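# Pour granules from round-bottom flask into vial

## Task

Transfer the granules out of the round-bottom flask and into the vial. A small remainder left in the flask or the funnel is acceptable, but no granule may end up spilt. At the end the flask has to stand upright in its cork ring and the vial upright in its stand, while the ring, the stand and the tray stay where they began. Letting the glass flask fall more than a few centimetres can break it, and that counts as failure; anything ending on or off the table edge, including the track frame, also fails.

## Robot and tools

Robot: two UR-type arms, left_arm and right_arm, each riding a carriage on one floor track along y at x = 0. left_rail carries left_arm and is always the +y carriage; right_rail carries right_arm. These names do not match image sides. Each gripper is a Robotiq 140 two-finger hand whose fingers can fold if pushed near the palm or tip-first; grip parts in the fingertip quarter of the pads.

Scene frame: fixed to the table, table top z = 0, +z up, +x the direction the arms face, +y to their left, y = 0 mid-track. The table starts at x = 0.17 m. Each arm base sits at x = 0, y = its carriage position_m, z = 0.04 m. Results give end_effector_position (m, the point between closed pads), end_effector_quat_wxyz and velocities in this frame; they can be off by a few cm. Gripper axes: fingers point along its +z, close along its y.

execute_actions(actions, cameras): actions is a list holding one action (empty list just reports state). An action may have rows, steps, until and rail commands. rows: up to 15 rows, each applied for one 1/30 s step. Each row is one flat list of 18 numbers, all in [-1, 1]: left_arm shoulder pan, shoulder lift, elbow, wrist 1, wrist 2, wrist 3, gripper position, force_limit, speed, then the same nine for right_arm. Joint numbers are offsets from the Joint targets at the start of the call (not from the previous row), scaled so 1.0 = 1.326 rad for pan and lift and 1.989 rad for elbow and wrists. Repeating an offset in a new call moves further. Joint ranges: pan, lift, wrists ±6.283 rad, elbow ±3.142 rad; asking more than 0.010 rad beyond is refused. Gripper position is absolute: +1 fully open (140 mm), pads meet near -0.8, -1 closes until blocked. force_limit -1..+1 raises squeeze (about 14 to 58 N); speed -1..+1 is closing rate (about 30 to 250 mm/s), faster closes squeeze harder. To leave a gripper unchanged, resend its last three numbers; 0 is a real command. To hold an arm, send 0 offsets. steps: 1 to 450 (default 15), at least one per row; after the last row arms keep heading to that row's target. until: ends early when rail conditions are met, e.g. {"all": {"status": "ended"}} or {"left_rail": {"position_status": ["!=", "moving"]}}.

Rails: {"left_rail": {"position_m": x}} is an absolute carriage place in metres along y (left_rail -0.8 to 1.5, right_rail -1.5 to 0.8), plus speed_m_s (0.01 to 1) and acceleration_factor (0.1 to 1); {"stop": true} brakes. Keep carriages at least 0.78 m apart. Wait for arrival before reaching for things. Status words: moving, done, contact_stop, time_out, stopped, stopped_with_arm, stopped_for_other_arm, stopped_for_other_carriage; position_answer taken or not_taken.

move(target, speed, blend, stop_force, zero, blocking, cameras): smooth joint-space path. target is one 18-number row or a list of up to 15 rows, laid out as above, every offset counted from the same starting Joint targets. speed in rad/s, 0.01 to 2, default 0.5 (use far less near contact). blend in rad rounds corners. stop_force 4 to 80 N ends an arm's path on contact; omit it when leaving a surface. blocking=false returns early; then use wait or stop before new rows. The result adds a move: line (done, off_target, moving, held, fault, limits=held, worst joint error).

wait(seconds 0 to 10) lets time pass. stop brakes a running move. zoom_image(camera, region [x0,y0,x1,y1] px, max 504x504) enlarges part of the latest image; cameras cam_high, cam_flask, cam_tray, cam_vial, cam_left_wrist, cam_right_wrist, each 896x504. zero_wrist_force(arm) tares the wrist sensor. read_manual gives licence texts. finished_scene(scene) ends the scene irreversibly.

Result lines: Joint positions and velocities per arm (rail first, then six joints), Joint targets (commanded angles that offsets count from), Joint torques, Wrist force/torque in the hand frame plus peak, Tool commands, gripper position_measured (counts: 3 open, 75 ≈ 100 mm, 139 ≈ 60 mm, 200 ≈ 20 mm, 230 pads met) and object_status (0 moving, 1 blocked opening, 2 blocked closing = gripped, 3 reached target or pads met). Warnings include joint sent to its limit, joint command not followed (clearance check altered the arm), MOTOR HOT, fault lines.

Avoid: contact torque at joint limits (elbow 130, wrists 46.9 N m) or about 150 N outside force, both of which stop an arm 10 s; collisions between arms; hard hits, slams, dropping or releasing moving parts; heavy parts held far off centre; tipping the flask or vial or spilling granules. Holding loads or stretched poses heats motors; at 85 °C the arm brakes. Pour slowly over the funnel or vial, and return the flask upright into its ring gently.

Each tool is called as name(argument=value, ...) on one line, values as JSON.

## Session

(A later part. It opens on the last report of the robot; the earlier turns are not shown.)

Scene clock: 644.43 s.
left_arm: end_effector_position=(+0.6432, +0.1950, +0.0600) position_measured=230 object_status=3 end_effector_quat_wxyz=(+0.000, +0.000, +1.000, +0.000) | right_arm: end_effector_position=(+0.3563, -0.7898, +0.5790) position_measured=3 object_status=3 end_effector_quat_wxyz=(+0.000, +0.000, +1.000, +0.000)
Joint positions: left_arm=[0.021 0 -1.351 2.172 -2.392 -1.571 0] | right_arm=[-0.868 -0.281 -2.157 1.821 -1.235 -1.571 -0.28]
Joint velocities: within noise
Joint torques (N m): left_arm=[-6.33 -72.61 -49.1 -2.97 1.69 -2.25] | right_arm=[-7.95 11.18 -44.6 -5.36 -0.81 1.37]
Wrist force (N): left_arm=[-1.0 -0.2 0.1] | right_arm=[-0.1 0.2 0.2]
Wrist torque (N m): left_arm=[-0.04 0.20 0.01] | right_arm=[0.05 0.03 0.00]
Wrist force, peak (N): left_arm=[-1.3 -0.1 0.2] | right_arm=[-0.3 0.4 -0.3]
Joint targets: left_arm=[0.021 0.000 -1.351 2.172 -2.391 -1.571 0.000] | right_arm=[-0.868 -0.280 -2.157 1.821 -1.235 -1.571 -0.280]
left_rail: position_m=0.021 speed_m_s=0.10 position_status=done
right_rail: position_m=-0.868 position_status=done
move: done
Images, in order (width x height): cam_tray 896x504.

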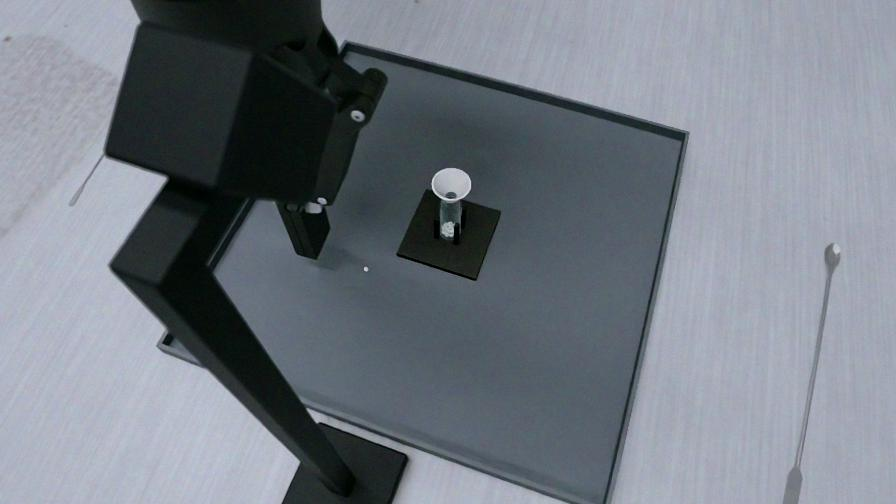

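move(target=[0,-0.096,-0.0391,0.1027,0,0,-1,-1,-1,0,0,0,0,0,0,1,1,1], speed=0.15, cameras=["cam_tray","cam_left_wrist"])

zoom_image(camera="cam_tray", region=[230, 150, 398, 300])

zoom_image(camera="cam_left_wrist", region=[400, 140, 568, 260])

Scene clock: 656.03 s.
left_arm: end_effector_position=(+0.6434, +0.1950, +0.1602) position_measured=230 object_status=3 end_effector_quat_wxyz=(+0.000, +0.000, +1.000, +0.000) | right_arm: end_effector_position=(+0.3563, -0.7898, +0.5790) position_measured=3 object_status=3 end_effector_quat_wxyz=(+0.000, +0.000, +1.000, +0.000)
Joint positions: left_arm=[0.021 0 -1.478 2.094 -2.187 -1.571 0] | right_arm=[-0.868 -0.28 -2.157 1.821 -1.235 -1.571 -0.28]
Joint velocities: within noise
Joint torques (N m): left_arm=[-4.79 -65.14 -52.66 -2.25 1.96 -2.19] | right_arm=[-6.44 12.26 -43.35 -4.59 -0.84 1.14]
Wrist force (N): left_arm=[-0.8 0.0 0.0] | right_arm=[0.1 0.1 0.0]
Wrist torque (N m): left_arm=[0.03 0.17 0.00] | right_arm=[0.03 -0.03 0.00]
Wrist force, peak (N): left_arm=[-1.4 0.5 0.3] | right_arm=[-0.4 0.3 0.4]
Joint targets: left_arm=[0.021 0.000 -1.479 2.094 -2.187 -1.571 0.000] | right_arm=[-0.868 -0.280 -2.157 1.821 -1.235 -1.571 -0.280]
left_rail: position_m=0.021 speed_m_s=0.10 position_status=done
right_rail: position_m=-0.868 position_status=done
move: done
Images, in order (width x height): cam_tray 896x504, cam_left_wrist 896x504.

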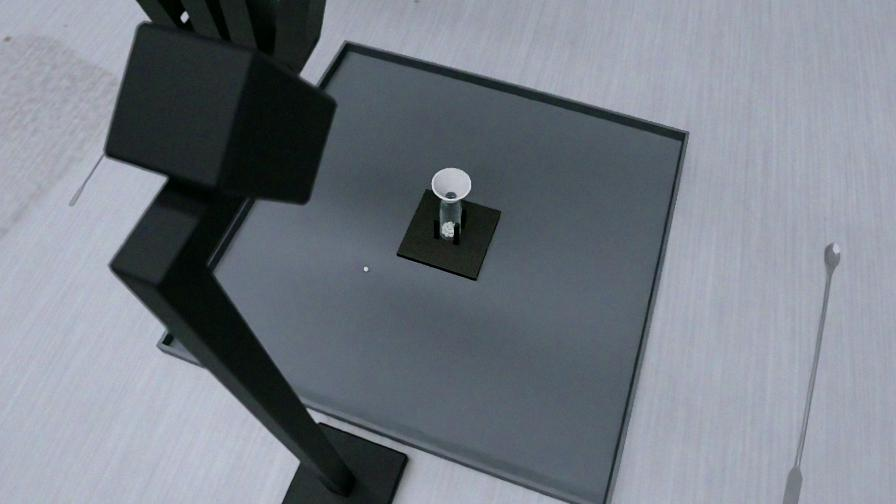

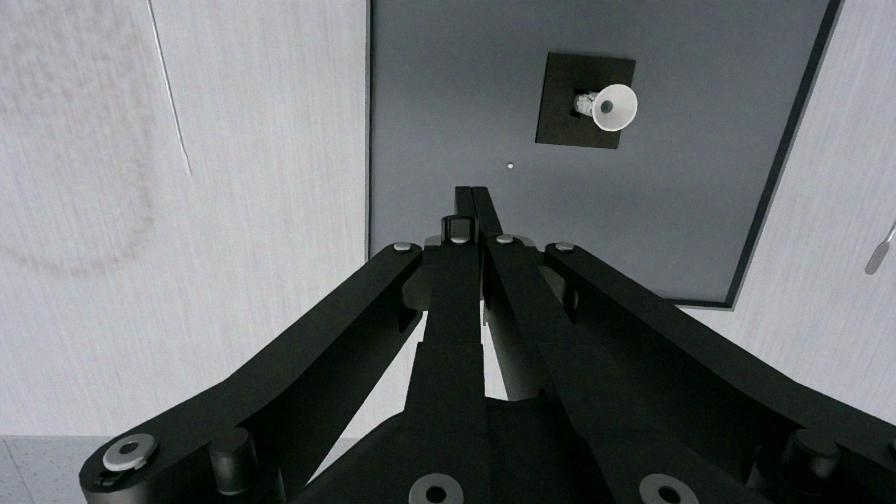

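Scaled by 3.000 from the camera's 896x504 image, which has a finer 1280x720 frame.

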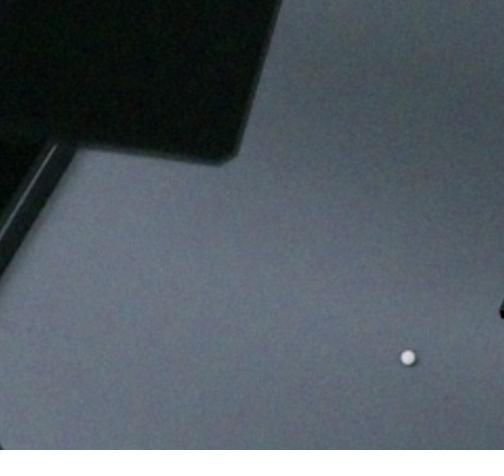

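Scaled by 3.000 from the camera's 896x504 image, which has a finer 1280x720 frame.

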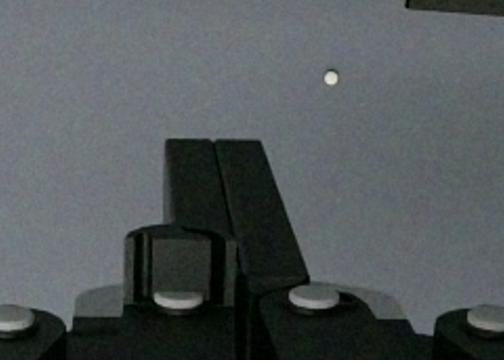

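execute_actions(actions=[{"left_rail":{"position_m":0.107,"speed_m_s":0.1},"steps":100,"until":{"left_rail":{"position_status":["!=","moving"]}}}], cameras=[])

move(target=[0,-0.0076,0.06,-0.0543,0,0,-1,-1,-1,0,0,0,0,0,0,1,1,1], speed=0.1, cameras=["cam_tray","cam_left_wrist","cam_vial"])

Scene clock: 664.27 s.
left_arm: end_effector_position=(+0.6434, +0.2808, +0.1605) position_measured=230 object_status=3 end_effector_quat_wxyz=(+0.000, +0.000, +1.000, +0.000) | right_arm: end_effector_position=(+0.3563, -0.7898, +0.5790) position_measured=3 object_status=3 end_effector_quat_wxyz=(+0.000, +0.000, +1.000, +0.000)
Joint positions: left_arm=[0.107 0 -1.479 2.094 -2.187 -1.571 0] | right_arm=[-0.868 -0.28 -2.157 1.821 -1.235 -1.571 -0.28]
Joint velocities: within noise
Joint torques (N m): left_arm=[-3.8 -63.76 -40.95 -4.18 1.62 -2.48] | right_arm=[-9.4 10.6 -44.4 -4.83 -0.46 1.62]
Wrist force (N): left_arm=[-0.4 0.3 0.2] | right_arm=[-0.2 -0.1 -0.2]
Wrist torque (N m): left_arm=[0.10 0.09 0.00] | right_arm=[-0.03 0.03 0.00]
Wrist force, peak (N): left_arm=[-1.1 0.9 0.1] | right_arm=[-0.2 0.2 0.6]
Joint targets: left_arm=[0.107 0.000 -1.479 2.094 -2.187 -1.571 0.000] | right_arm=[-0.868 -0.280 -2.157 1.821 -1.235 -1.571 -0.280]
Tool commands: left_gripper/position=-1.0 left_gripper/force_limit=-1.0 left_gripper/speed=-1.0 right_gripper/position=+1.0 right_gripper/force_limit=+1.0 right_gripper/speed=+1.0
left_rail: position_m=0.107 speed_m_s=0.10 position_status=done
right_rail: position_m=-0.868 position_status=done
No camera images: "cameras" was empty.

Scene clock: 665.97 s.
left_arm: end_effector_position=(+0.5983, +0.2809, +0.1121) position_measured=230 object_status=3 end_effector_quat_wxyz=(+0.000, +0.000, +1.000, +0.000) | right_arm: end_effector_position=(+0.3563, -0.7898, +0.5790) position_measured=3 object_status=3 end_effector_quat_wxyz=(+0.000, +0.000, +1.000, +0.000)
Joint positions: left_arm=[0.107 0 -1.489 2.213 -2.295 -1.571 0] | right_arm=[-0.868 -0.281 -2.157 1.821 -1.235 -1.571 -0.281]
Joint velocities: within noise
Joint torques (N m): left_arm=[-4.6 -61.4 -24.24 -7.16 2.06 -2.25] | right_arm=[-5.18 10.77 -44.24 -5.5 -0.4 1.48]
Wrist force (N): left_arm=[-1.0 0.3 0.4] | right_arm=[-0.5 0.4 0.2]
Wrist torque (N m): left_arm=[0.09 0.21 -0.01] | right_arm=[0.10 0.10 0.00]
Wrist force, peak (N): left_arm=[-1.1 0.1 -0.3] | right_arm=[-0.7 -0.2 0.1]
Joint targets: left_arm=[0.107 0.000 -1.489 2.213 -2.295 -1.571 0.000] | right_arm=[-0.868 -0.280 -2.157 1.821 -1.235 -1.571 -0.280]
left_rail: position_m=0.107 speed_m_s=0.10 position_status=done
right_rail: position_m=-0.868 position_status=done
move: done
Images, in order (width x height): cam_tray 896x504, cam_vial 896x504, cam_left_wrist 896x504.

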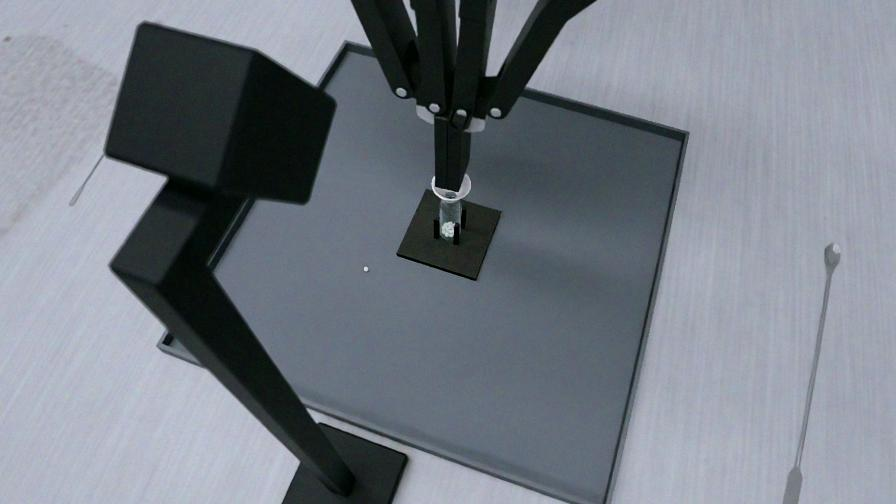

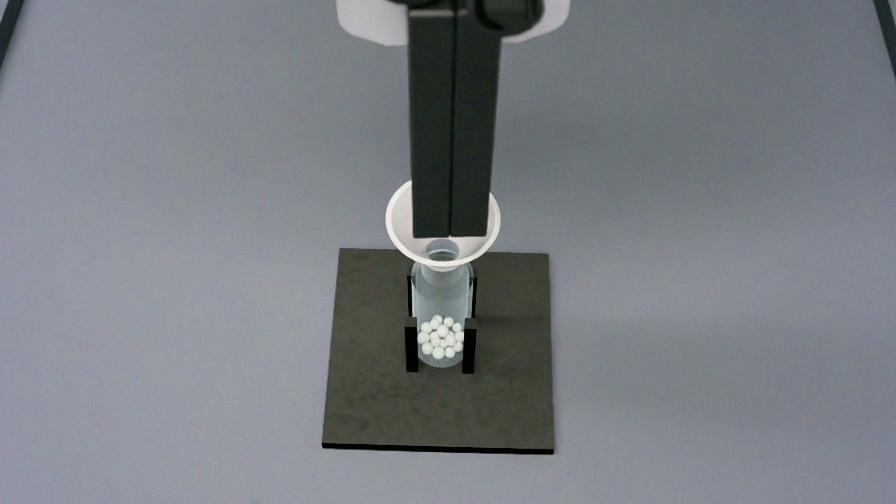

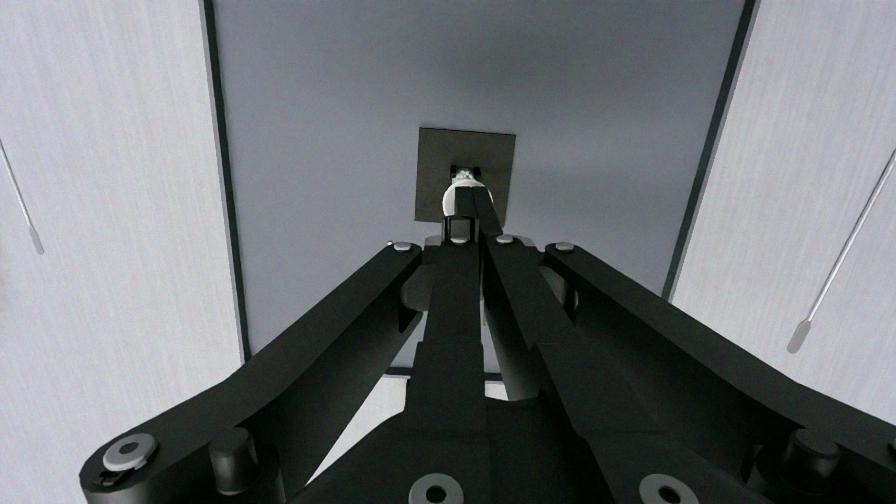

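execute_actions(actions=[{"left_rail":{"position_m":0.1055,"speed_m_s":0.02},"steps":60,"until":{"left_rail":{"position_status":["!=","moving"]}}}], cameras=[])

execute_actions(actions=[{"rows":[[0,0,0,0,0,0,-0.5,-1,-1,0,0,0,0,0,0,1,1,1]],"steps":60}], cameras=["cam_tray","cam_vial","cam_left_wrist"])

zoom_image(camera="cam_vial", region=[300, 150, 600, 400])

Scene clock: 675.17 s.
left_arm: end_effector_position=(+0.5981, +0.2795, +0.1119) position_measured=230 object_status=3 end_effector_quat_wxyz=(+0.000, +0.000, +1.000, +0.000) | right_arm: end_effector_position=(+0.3563, -0.7898, +0.5790) position_measured=3 object_status=3 end_effector_quat_wxyz=(+0.000, +0.000, +1.000, +0.000)
Joint positions: left_arm=[0.106 0 -1.489 2.213 -2.295 -1.571 0] | right_arm=[-0.868 -0.281 -2.157 1.821 -1.235 -1.571 -0.281]
Joint velocities: within noise
Joint torques (N m): left_arm=[-4.69 -59.47 -34.32 -5.68 1.83 -2.42] | right_arm=[-4.33 10.63 -43.91 -5.29 -0.37 0.99]
Wrist force (N): left_arm=[-0.7 0.3 0.2] | right_arm=[-0.1 0.1 0.1]
Wrist torque (N m): left_arm=[0.09 0.16 -0.01] | right_arm=[0.04 0.01 0.00]
Wrist force, peak (N): left_arm=[-1.1 0.4 0.4] | right_arm=[-0.6 0.2 0.3]
Joint targets: left_arm=[0.106 0.000 -1.489 2.213 -2.295 -1.571 0.000] | right_arm=[-0.868 -0.280 -2.157 1.821 -1.235 -1.571 -0.280]
Tool commands: left_gripper/position=-1.0 left_gripper/force_limit=-1.0 left_gripper/speed=-1.0 right_gripper/position=+1.0 right_gripper/force_limit=+1.0 right_gripper/speed=+1.0
left_rail: position_m=0.106 speed_m_s=0.02 position_status=done
right_rail: position_m=-0.868 position_status=done
No camera images: "cameras" was empty.

Scene clock: 677.37 s.
left_arm: end_effector_position=(+0.5981, +0.2794, +0.1119) position_measured=192 object_status=3 end_effector_quat_wxyz=(+0.000, +0.000, +1.000, +0.000) | right_arm: end_effector_position=(+0.3563, -0.7898, +0.5790) position_measured=3 object_status=3 end_effector_quat_wxyz=(+0.000, +0.000, +1.000, +0.000)
Joint positions: left_arm=[0.105 0 -1.489 2.213 -2.295 -1.571 0] | right_arm=[-0.868 -0.281 -2.157 1.821 -1.235 -1.571 -0.281]
Joint velocities: within noise
Joint torques (N m): left_arm=[-5.33 -60.01 -40.32 -5.1 1.83 -2.38] | right_arm=[-7.81 12.74 -43.92 -5.13 -0.3 1.69]
Wrist force (N): left_arm=[-0.7 0.3 0.1] | right_arm=[-0.6 0.3 0.2]
Wrist torque (N m): left_arm=[0.10 0.14 -0.01] | right_arm=[0.07 0.14 0.00]
Wrist force, peak (N): left_arm=[-0.9 0.5 0.5] | right_arm=[-0.6 0.3 0.2]
Joint targets: left_arm=[0.106 0.000 -1.489 2.213 -2.295 -1.571 0.000] | right_arm=[-0.868 -0.280 -2.157 1.821 -1.235 -1.571 -0.280]
left_rail: position_m=0.105 position_m_goal=0.106 speed_m_s=0.02 position_status=done
right_rail: position_m=-0.868 position_status=done
Images, in order (width x height): cam_tray 896x504, cam_vial 896x504, cam_left_wrist 896x504.

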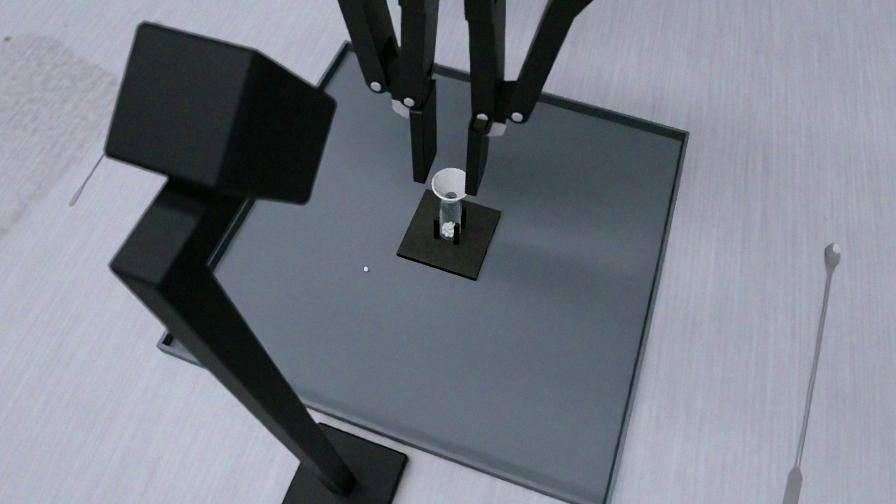

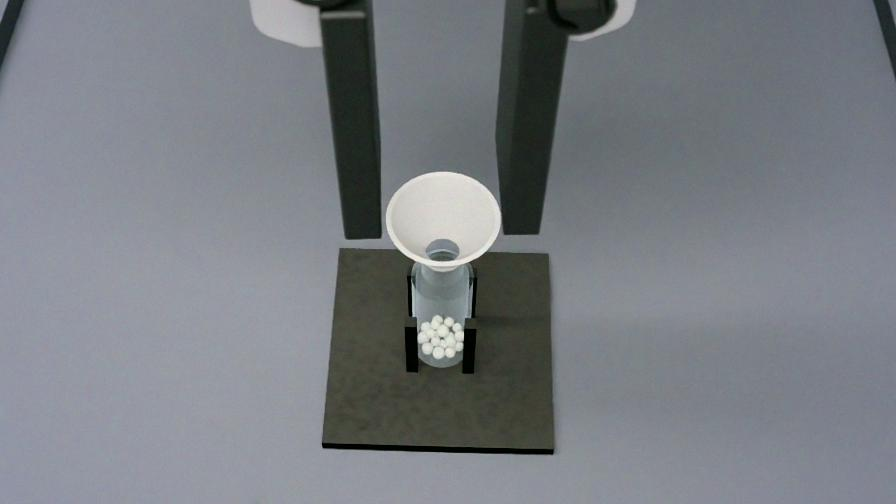

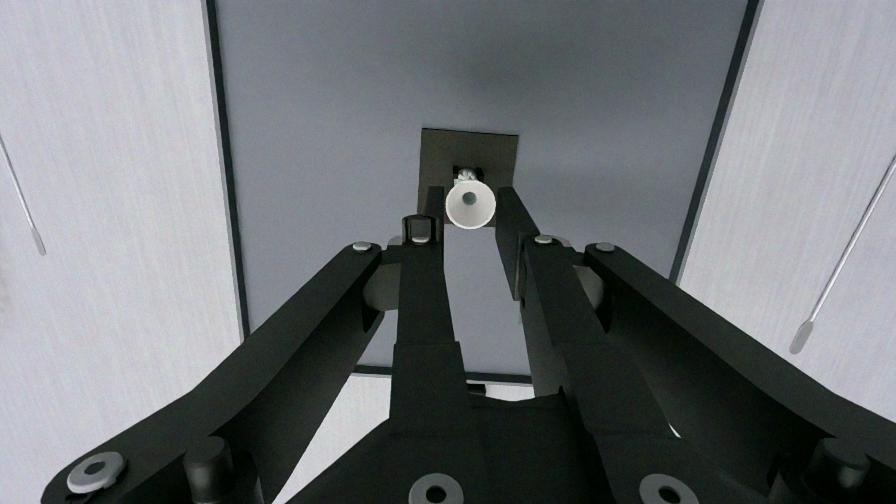

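Scaled by 1.680 from the camera's 896x504 image, which has a finer 1280x720 frame.

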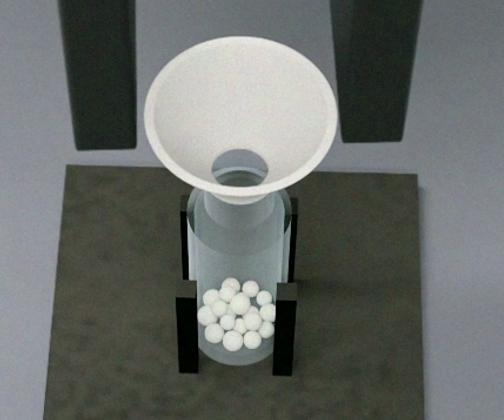

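move(target=[0,0.0075,-0.0598,0.0543,0,0,-0.5,-1,-1,0,0,0,0,0,0,1,1,1], speed=0.15, cameras=[])

execute_actions(actions=[{"left_rail":{"position_m":0.0574,"speed_m_s":0.1},"steps":100,"until":{"left_rail":{"position_status":["!=","moving"]}}}], cameras=["cam_tray","cam_left_wrist","cam_vial","cam_high"])

zoom_image(camera="cam_vial", region=[300, 150, 600, 400])

move(target=[0,0.0988,0.0375,-0.1021,0,0,-0.55,-1,-1,0,0,0,0,0,0,1,1,1], speed=0.15, cameras=["cam_tray","cam_left_wrist"])

Scene clock: 693.53 s.
left_arm: end_effector_position=(+0.6430, +0.2794, +0.1601) position_measured=192 object_status=3 end_effector_quat_wxyz=(+0.000, +0.000, +1.000, +0.000) | right_arm: end_effector_position=(+0.3563, -0.7898, +0.5790) position_measured=3 object_status=3 end_effector_quat_wxyz=(+0.000, +0.000, +1.000, +0.000)
Joint positions: left_arm=[0.105 0 -1.479 2.095 -2.187 -1.571 0] | right_arm=[-0.868 -0.28 -2.157 1.821 -1.235 -1.571 -0.281]
Joint velocities: within noise
Joint torques (N m): left_arm=[-4.3 -42.59 -54.04 -2.74 1.67 -2.32] | right_arm=[-5.47 11.76 -44.58 -5.07 -0.88 1.09]
Wrist force (N): left_arm=[-0.6 0.3 0.4] | right_arm=[-0.2 0.3 -0.2]
Wrist torque (N m): left_arm=[0.10 0.12 0.00] | right_arm=[0.07 0.04 0.00]
Wrist force, peak (N): left_arm=[-1.3 -0.1 -1.1] | right_arm=[-0.6 0.1 -0.4]
Joint targets: left_arm=[0.106 0.000 -1.479 2.094 -2.187 -1.571 0.000] | right_arm=[-0.868 -0.280 -2.157 1.821 -1.235 -1.571 -0.280]
left_rail: position_m=0.105 position_m_goal=0.106 speed_m_s=0.02 position_status=done
right_rail: position_m=-0.868 position_status=done
move: done
No camera images: "cameras" was empty.

Scene clock: 694.70 s.
left_arm: end_effector_position=(+0.6432, +0.2314, +0.1603) position_measured=192 object_status=3 end_effector_quat_wxyz=(+0.000, +0.000, +1.000, +0.000) | right_arm: end_effector_position=(+0.3563, -0.7898, +0.5790) position_measured=3 object_status=3 end_effector_quat_wxyz=(+0.000, +0.000, +1.000, +0.000)
Joint positions: left_arm=[0.057 0 -1.479 2.094 -2.187 -1.571 0] | right_arm=[-0.868 -0.281 -2.157 1.821 -1.235 -1.571 -0.281]
Joint velocities: within noise
Joint torques (N m): left_arm=[-5.86 -43.12 -50.05 -3.07 1.81 -1.99] | right_arm=[-8.52 9.8 -45.51 -5.26 -0.52 1.59]
Wrist force (N): left_arm=[-0.6 0.3 0.2] | right_arm=[0.0 0.2 0.0]
Wrist torque (N m): left_arm=[0.09 0.14 0.00] | right_arm=[0.04 -0.01 0.00]
Wrist force, peak (N): left_arm=[-1.1 1.1 0.3] | right_arm=[-0.2 0.6 -0.1]
Joint targets: left_arm=[0.057 0.000 -1.479 2.094 -2.187 -1.571 0.000] | right_arm=[-0.868 -0.280 -2.157 1.821 -1.235 -1.571 -0.280]
Tool commands: left_gripper/position=-0.5 left_gripper/force_limit=-1.0 left_gripper/speed=-1.0 right_gripper/position=+1.0 right_gripper/force_limit=+1.0 right_gripper/speed=+1.0
left_rail: position_m=0.057 speed_m_s=0.10 position_status=done
right_rail: position_m=-0.868 position_status=done
Images, in order (width x height): cam_high 896x504, cam_tray 896x504, cam_vial 896x504, cam_left_wrist 896x504.

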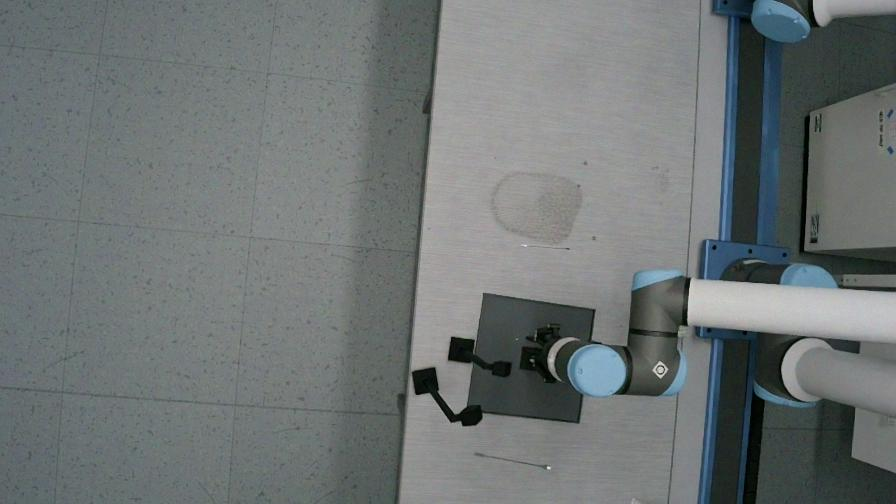

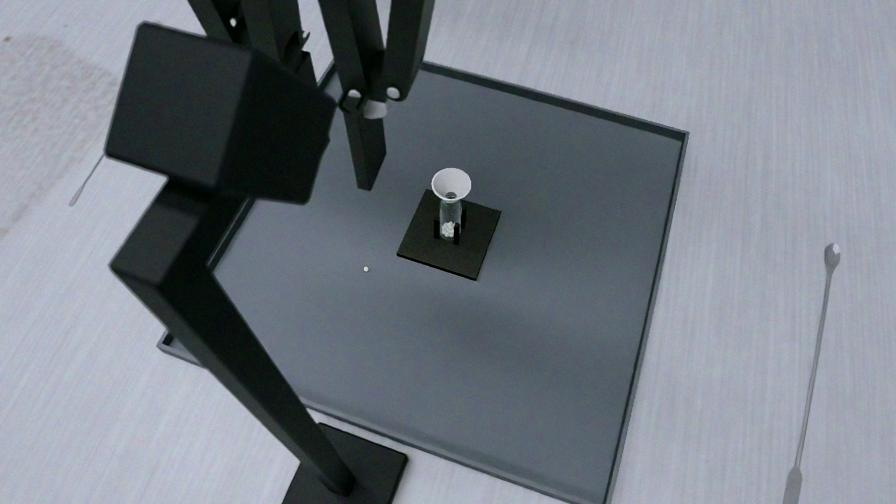

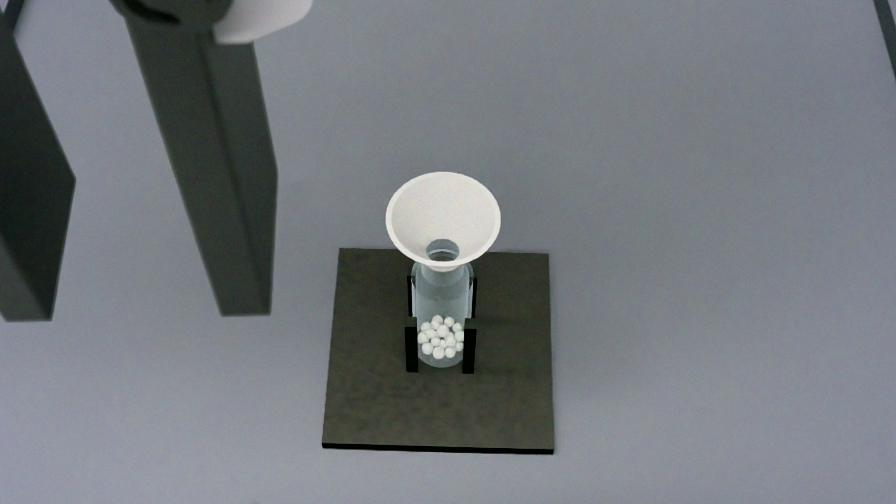

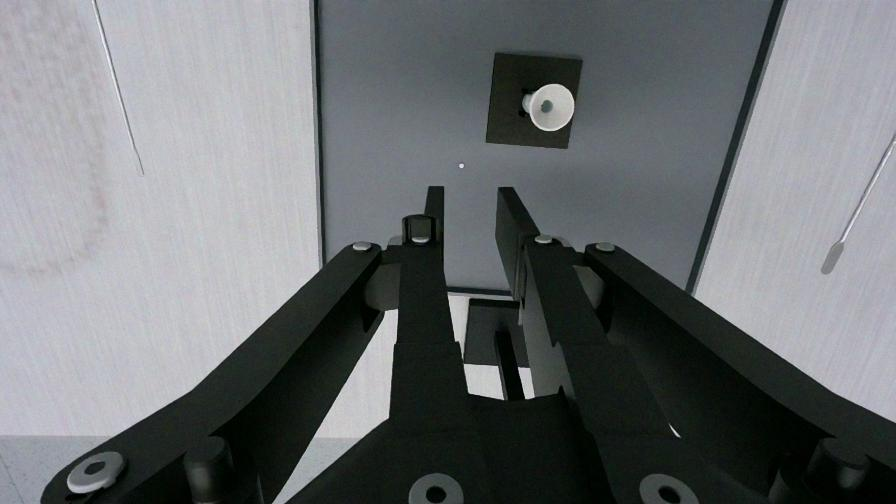

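Scaled by 1.680 from the camera's 896x504 image, which has a finer 1280x720 frame.

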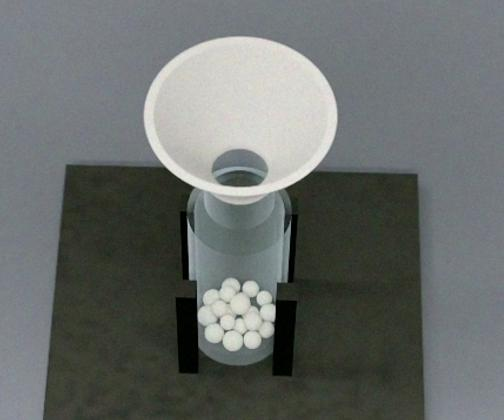

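Scene clock: 696.60 s.
left_arm: end_effector_position=(+0.6444, +0.2313, +0.0593) position_measured=199 object_status=3 end_effector_quat_wxyz=(-0.001, +0.000, +1.000, +0.000) | right_arm: end_effector_position=(+0.3563, -0.7898, +0.5790) position_measured=3 object_status=3 end_effector_quat_wxyz=(+0.000, +0.000, +1.000, +0.000)
Joint positions: left_arm=[0.057 0 -1.348 2.169 -2.39 -1.571 0] | right_arm=[-0.868 -0.281 -2.157 1.821 -1.235 -1.571 -0.28]
Joint velocities: within noise
Joint torques (N m): left_arm=[-4.59 -46.09 -21.3 -7.7 1.78 -2.31] | right_arm=[-4.59 12.45 -45.19 -5.17 -0.52 1.41]
Wrist force (N): left_arm=[-1.1 -0.1 0.2] | right_arm=[0.1 0.1 0.3]
Wrist torque (N m): left_arm=[-0.02 0.21 0.00] | right_arm=[0.03 -0.04 0.00]
Wrist force, peak (N): left_arm=[-1.0 -0.2 1.0] | right_arm=[-0.8 -0.1 0.1]
Joint targets: left_arm=[0.057 0.000 -1.348 2.169 -2.390 -1.571 0.000] | right_arm=[-0.868 -0.280 -2.157 1.821 -1.235 -1.571 -0.280]
left_rail: position_m=0.057 speed_m_s=0.10 position_status=done
right_rail: position_m=-0.868 position_status=done
move: done
Images, in order (width x height): cam_tray 896x504, cam_left_wrist 896x504.

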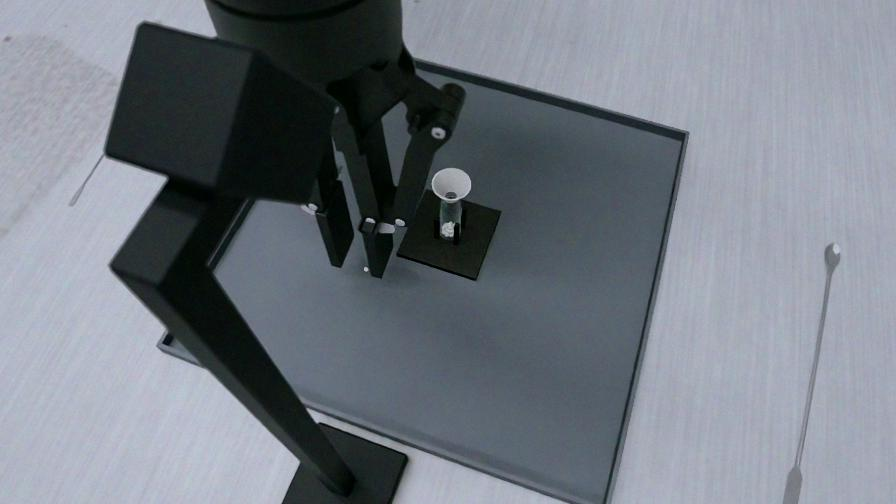

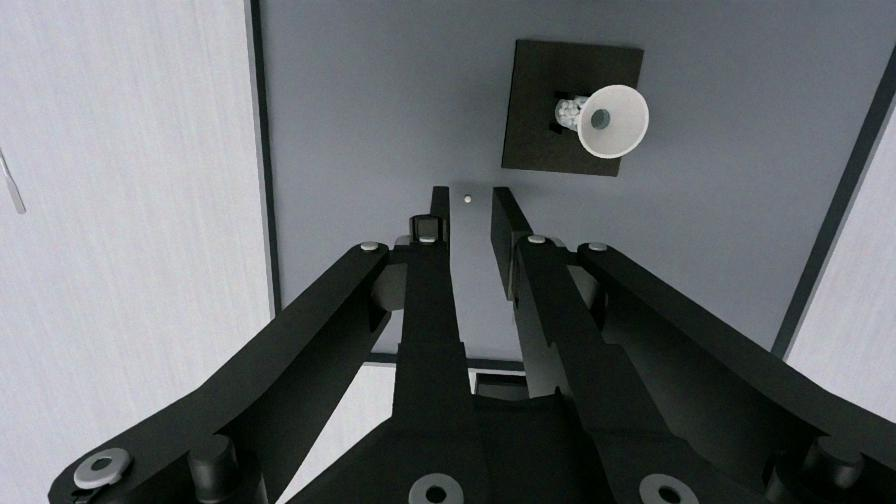

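move(target=[0,0.0257,0.0067,-0.0239,0,0,-0.55,-1,-1,0,0,0,0,0,0,1,1,1], speed=0.03, stop_force=4, cameras=["cam_left_wrist"])

execute_actions(actions=[{"rows":[[0,0,0,0,0,0,-1,-1,-1,0,0,0,0,0,0,1,1,1]],"steps":60}], cameras=["cam_tray"])

zoom_image(camera="cam_tray", region=[280, 180, 448, 300])

move(target=[0,-0.1257,-0.0448,0.1264,0,0,-1,-1,-1,0,0,0,0,0,0,1,1,1], speed=0.15, cameras=["cam_tray","cam_left_wrist","cam_high"])

zoom_image(camera="cam_tray", region=[280, 180, 448, 300])

Scene clock: 709.43 s.
left_arm: end_effector_position=(+0.6444, +0.2313, +0.0362) position_measured=199 object_status=3 end_effector_quat_wxyz=(-0.001, +0.000, +1.000, +0.000) | right_arm: end_effector_position=(+0.3563, -0.7898, +0.5790) position_measured=3 object_status=3 end_effector_quat_wxyz=(+0.000, +0.000, +1.000, +0.000)
Joint positions: left_arm=[0.057 0 -1.314 2.182 -2.438 -1.571 0] | right_arm=[-0.868 -0.28 -2.157 1.821 -1.235 -1.571 -0.28]
Joint velocities: within noise
Joint torques (N m): left_arm=[-5.7 -48.8 -22.26 -6.9 1.8 -1.95] | right_arm=[-7.38 12.27 -45.47 -5.53 -0.88 1.43]
Wrist force (N): left_arm=[-0.7 0.1 0.0] | right_arm=[-0.3 -0.1 0.0]
Wrist torque (N m): left_arm=[0.03 0.15 0.00] | right_arm=[-0.01 0.05 0.01]
Wrist force, peak (N): left_arm=[-1.3 0.0 -0.2] | right_arm=[-0.6 0.3 0.3]
Joint targets: left_arm=[0.057 0.000 -1.314 2.182 -2.438 -1.571 0.000] | right_arm=[-0.868 -0.280 -2.157 1.821 -1.235 -1.571 -0.280]
left_rail: position_m=0.057 speed_m_s=0.10 position_status=done
right_rail: position_m=-0.868 position_status=done
move: done
Images, in order (width x height): cam_left_wrist 896x504.

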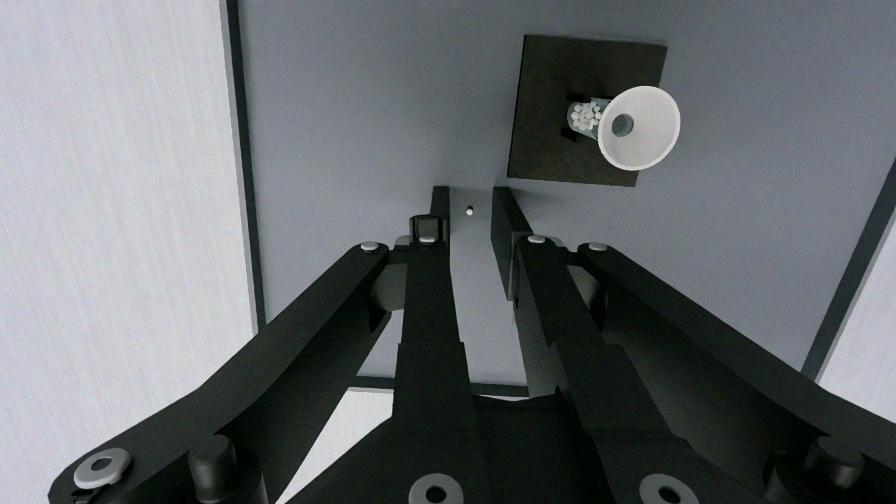

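Scene clock: 711.63 s.
left_arm: end_effector_position=(+0.6444, +0.2313, +0.0362) position_measured=231 object_status=3 end_effector_quat_wxyz=(-0.001, +0.000, +1.000, +0.000) | right_arm: end_effector_position=(+0.3563, -0.7898, +0.5790) position_measured=3 object_status=3 end_effector_quat_wxyz=(+0.000, +0.000, +1.000, +0.000)
Joint positions: left_arm=[0.057 0 -1.314 2.182 -2.438 -1.571 0] | right_arm=[-0.868 -0.28 -2.157 1.821 -1.235 -1.571 -0.28]
Joint velocities: within noise
Joint torques (N m): left_arm=[-4.8 -49.1 -28.1 -5.79 1.66 -2.43] | right_arm=[-8.5 10.18 -44.07 -4.84 -0.51 0.99]
Wrist force (N): left_arm=[-0.9 -0.2 0.1] | right_arm=[0.0 0.0 0.3]
Wrist torque (N m): left_arm=[-0.03 0.19 0.01] | right_arm=[0.02 -0.01 0.00]
Wrist force, peak (N): left_arm=[-1.1 0.6 0.2] | right_arm=[-0.6 0.1 0.3]
Joint targets: left_arm=[0.057 0.000 -1.314 2.182 -2.438 -1.571 0.000] | right_arm=[-0.868 -0.280 -2.157 1.821 -1.235 -1.571 -0.280]
left_rail: position_m=0.057 speed_m_s=0.10 position_status=done
right_rail: position_m=-0.868 position_status=done
Images, in order (width x height): cam_tray 896x504.

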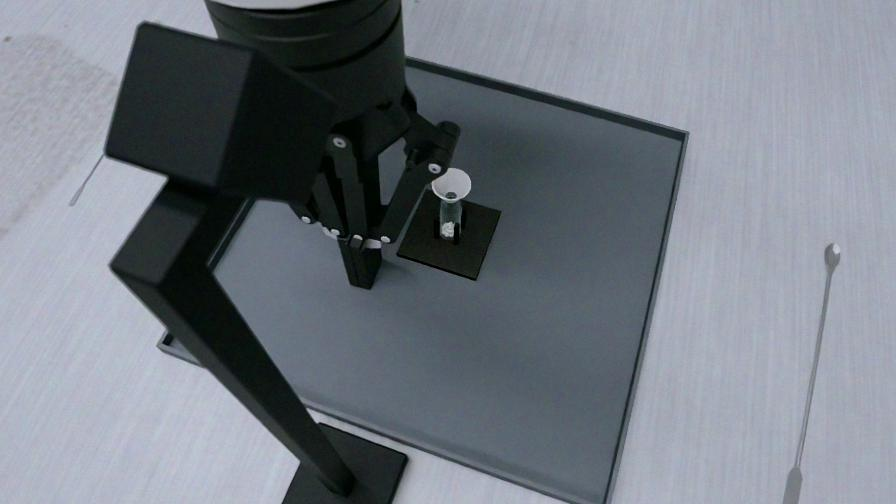

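Scaled by 3.000 from the camera's 896x504 image, which has a finer 1280x720 frame.

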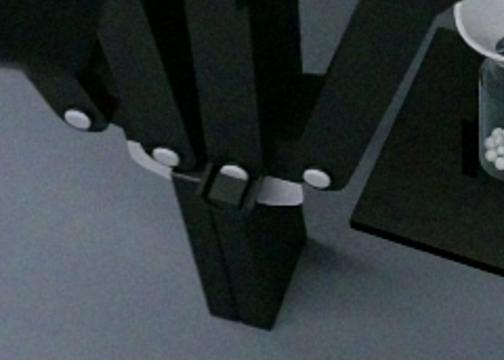

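Scene clock: 713.87 s.
left_arm: end_effector_position=(+0.6438, +0.2313, +0.1617) position_measured=231 object_status=3 end_effector_quat_wxyz=(+0.001, +0.000, +1.000, +0.000) | right_arm: end_effector_position=(+0.3563, -0.7898, +0.5790) position_measured=3 object_status=3 end_effector_quat_wxyz=(+0.000, +0.000, +1.000, +0.000)
Joint positions: left_arm=[0.057 0 -1.48 2.093 -2.187 -1.571 0] | right_arm=[-0.868 -0.281 -2.157 1.821 -1.235 -1.571 -0.281]
Joint velocities: within noise
Joint torques (N m): left_arm=[-4.29 -69.66 -52.26 -3.64 1.81 -2.48] | right_arm=[-5.12 13.62 -44.22 -4.88 -0.92 1.65]
Wrist force (N): left_arm=[-0.4 0.7 0.2] | right_arm=[0.0 0.3 -0.1]
Wrist torque (N m): left_arm=[0.19 0.09 0.01] | right_arm=[0.06 -0.01 0.00]
Wrist force, peak (N): left_arm=[-0.4 0.2 1.5] | right_arm=[-0.5 0.5 0.0]
Joint targets: left_arm=[0.057 0.000 -1.480 2.093 -2.186 -1.571 0.000] | right_arm=[-0.868 -0.280 -2.157 1.821 -1.235 -1.571 -0.280]
left_rail: position_m=0.057 speed_m_s=0.10 position_status=done
right_rail: position_m=-0.868 position_status=done
move: done
Images, in order (width x height): cam_high 896x504, cam_tray 896x504, cam_left_wrist 896x504.

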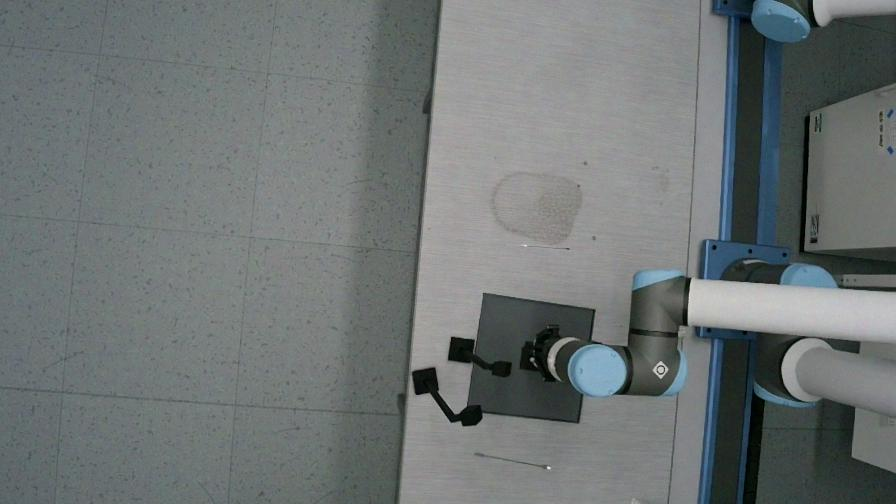

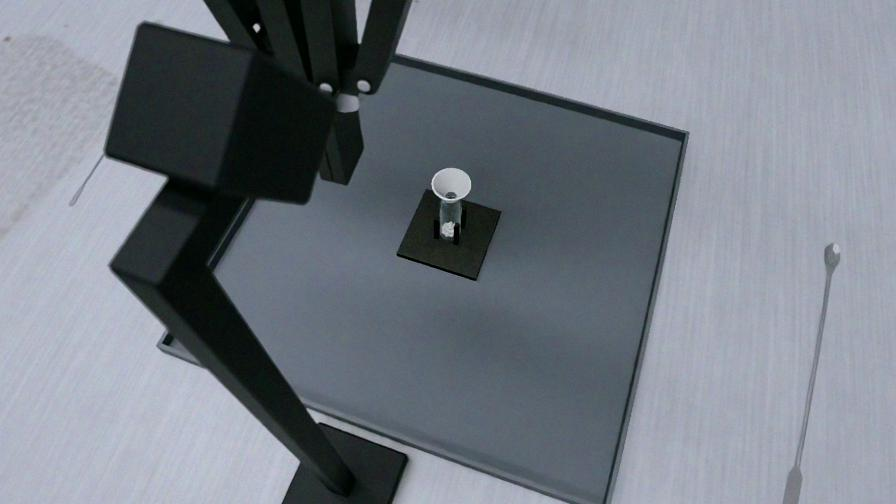

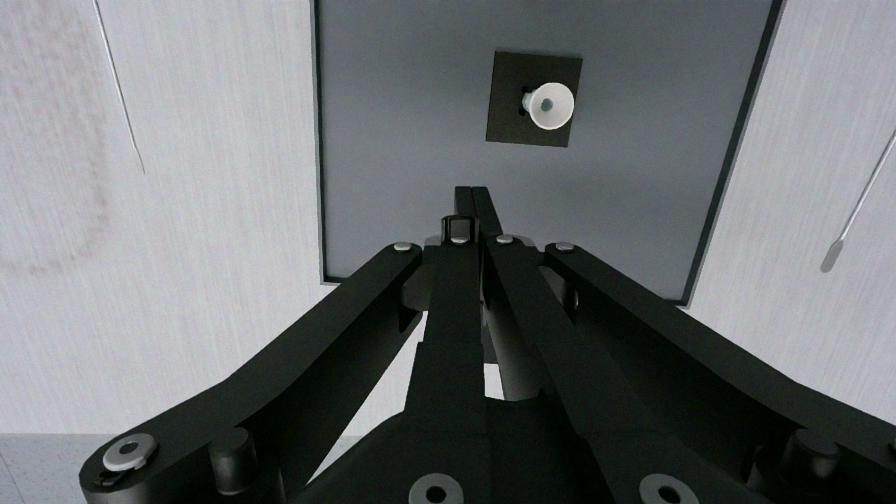

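Scaled by 3.000 from the camera's 896x504 image, which has a finer 1280x720 frame.

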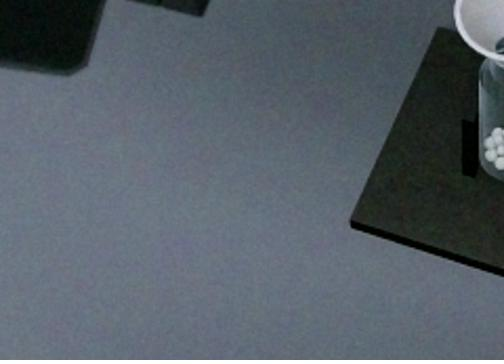

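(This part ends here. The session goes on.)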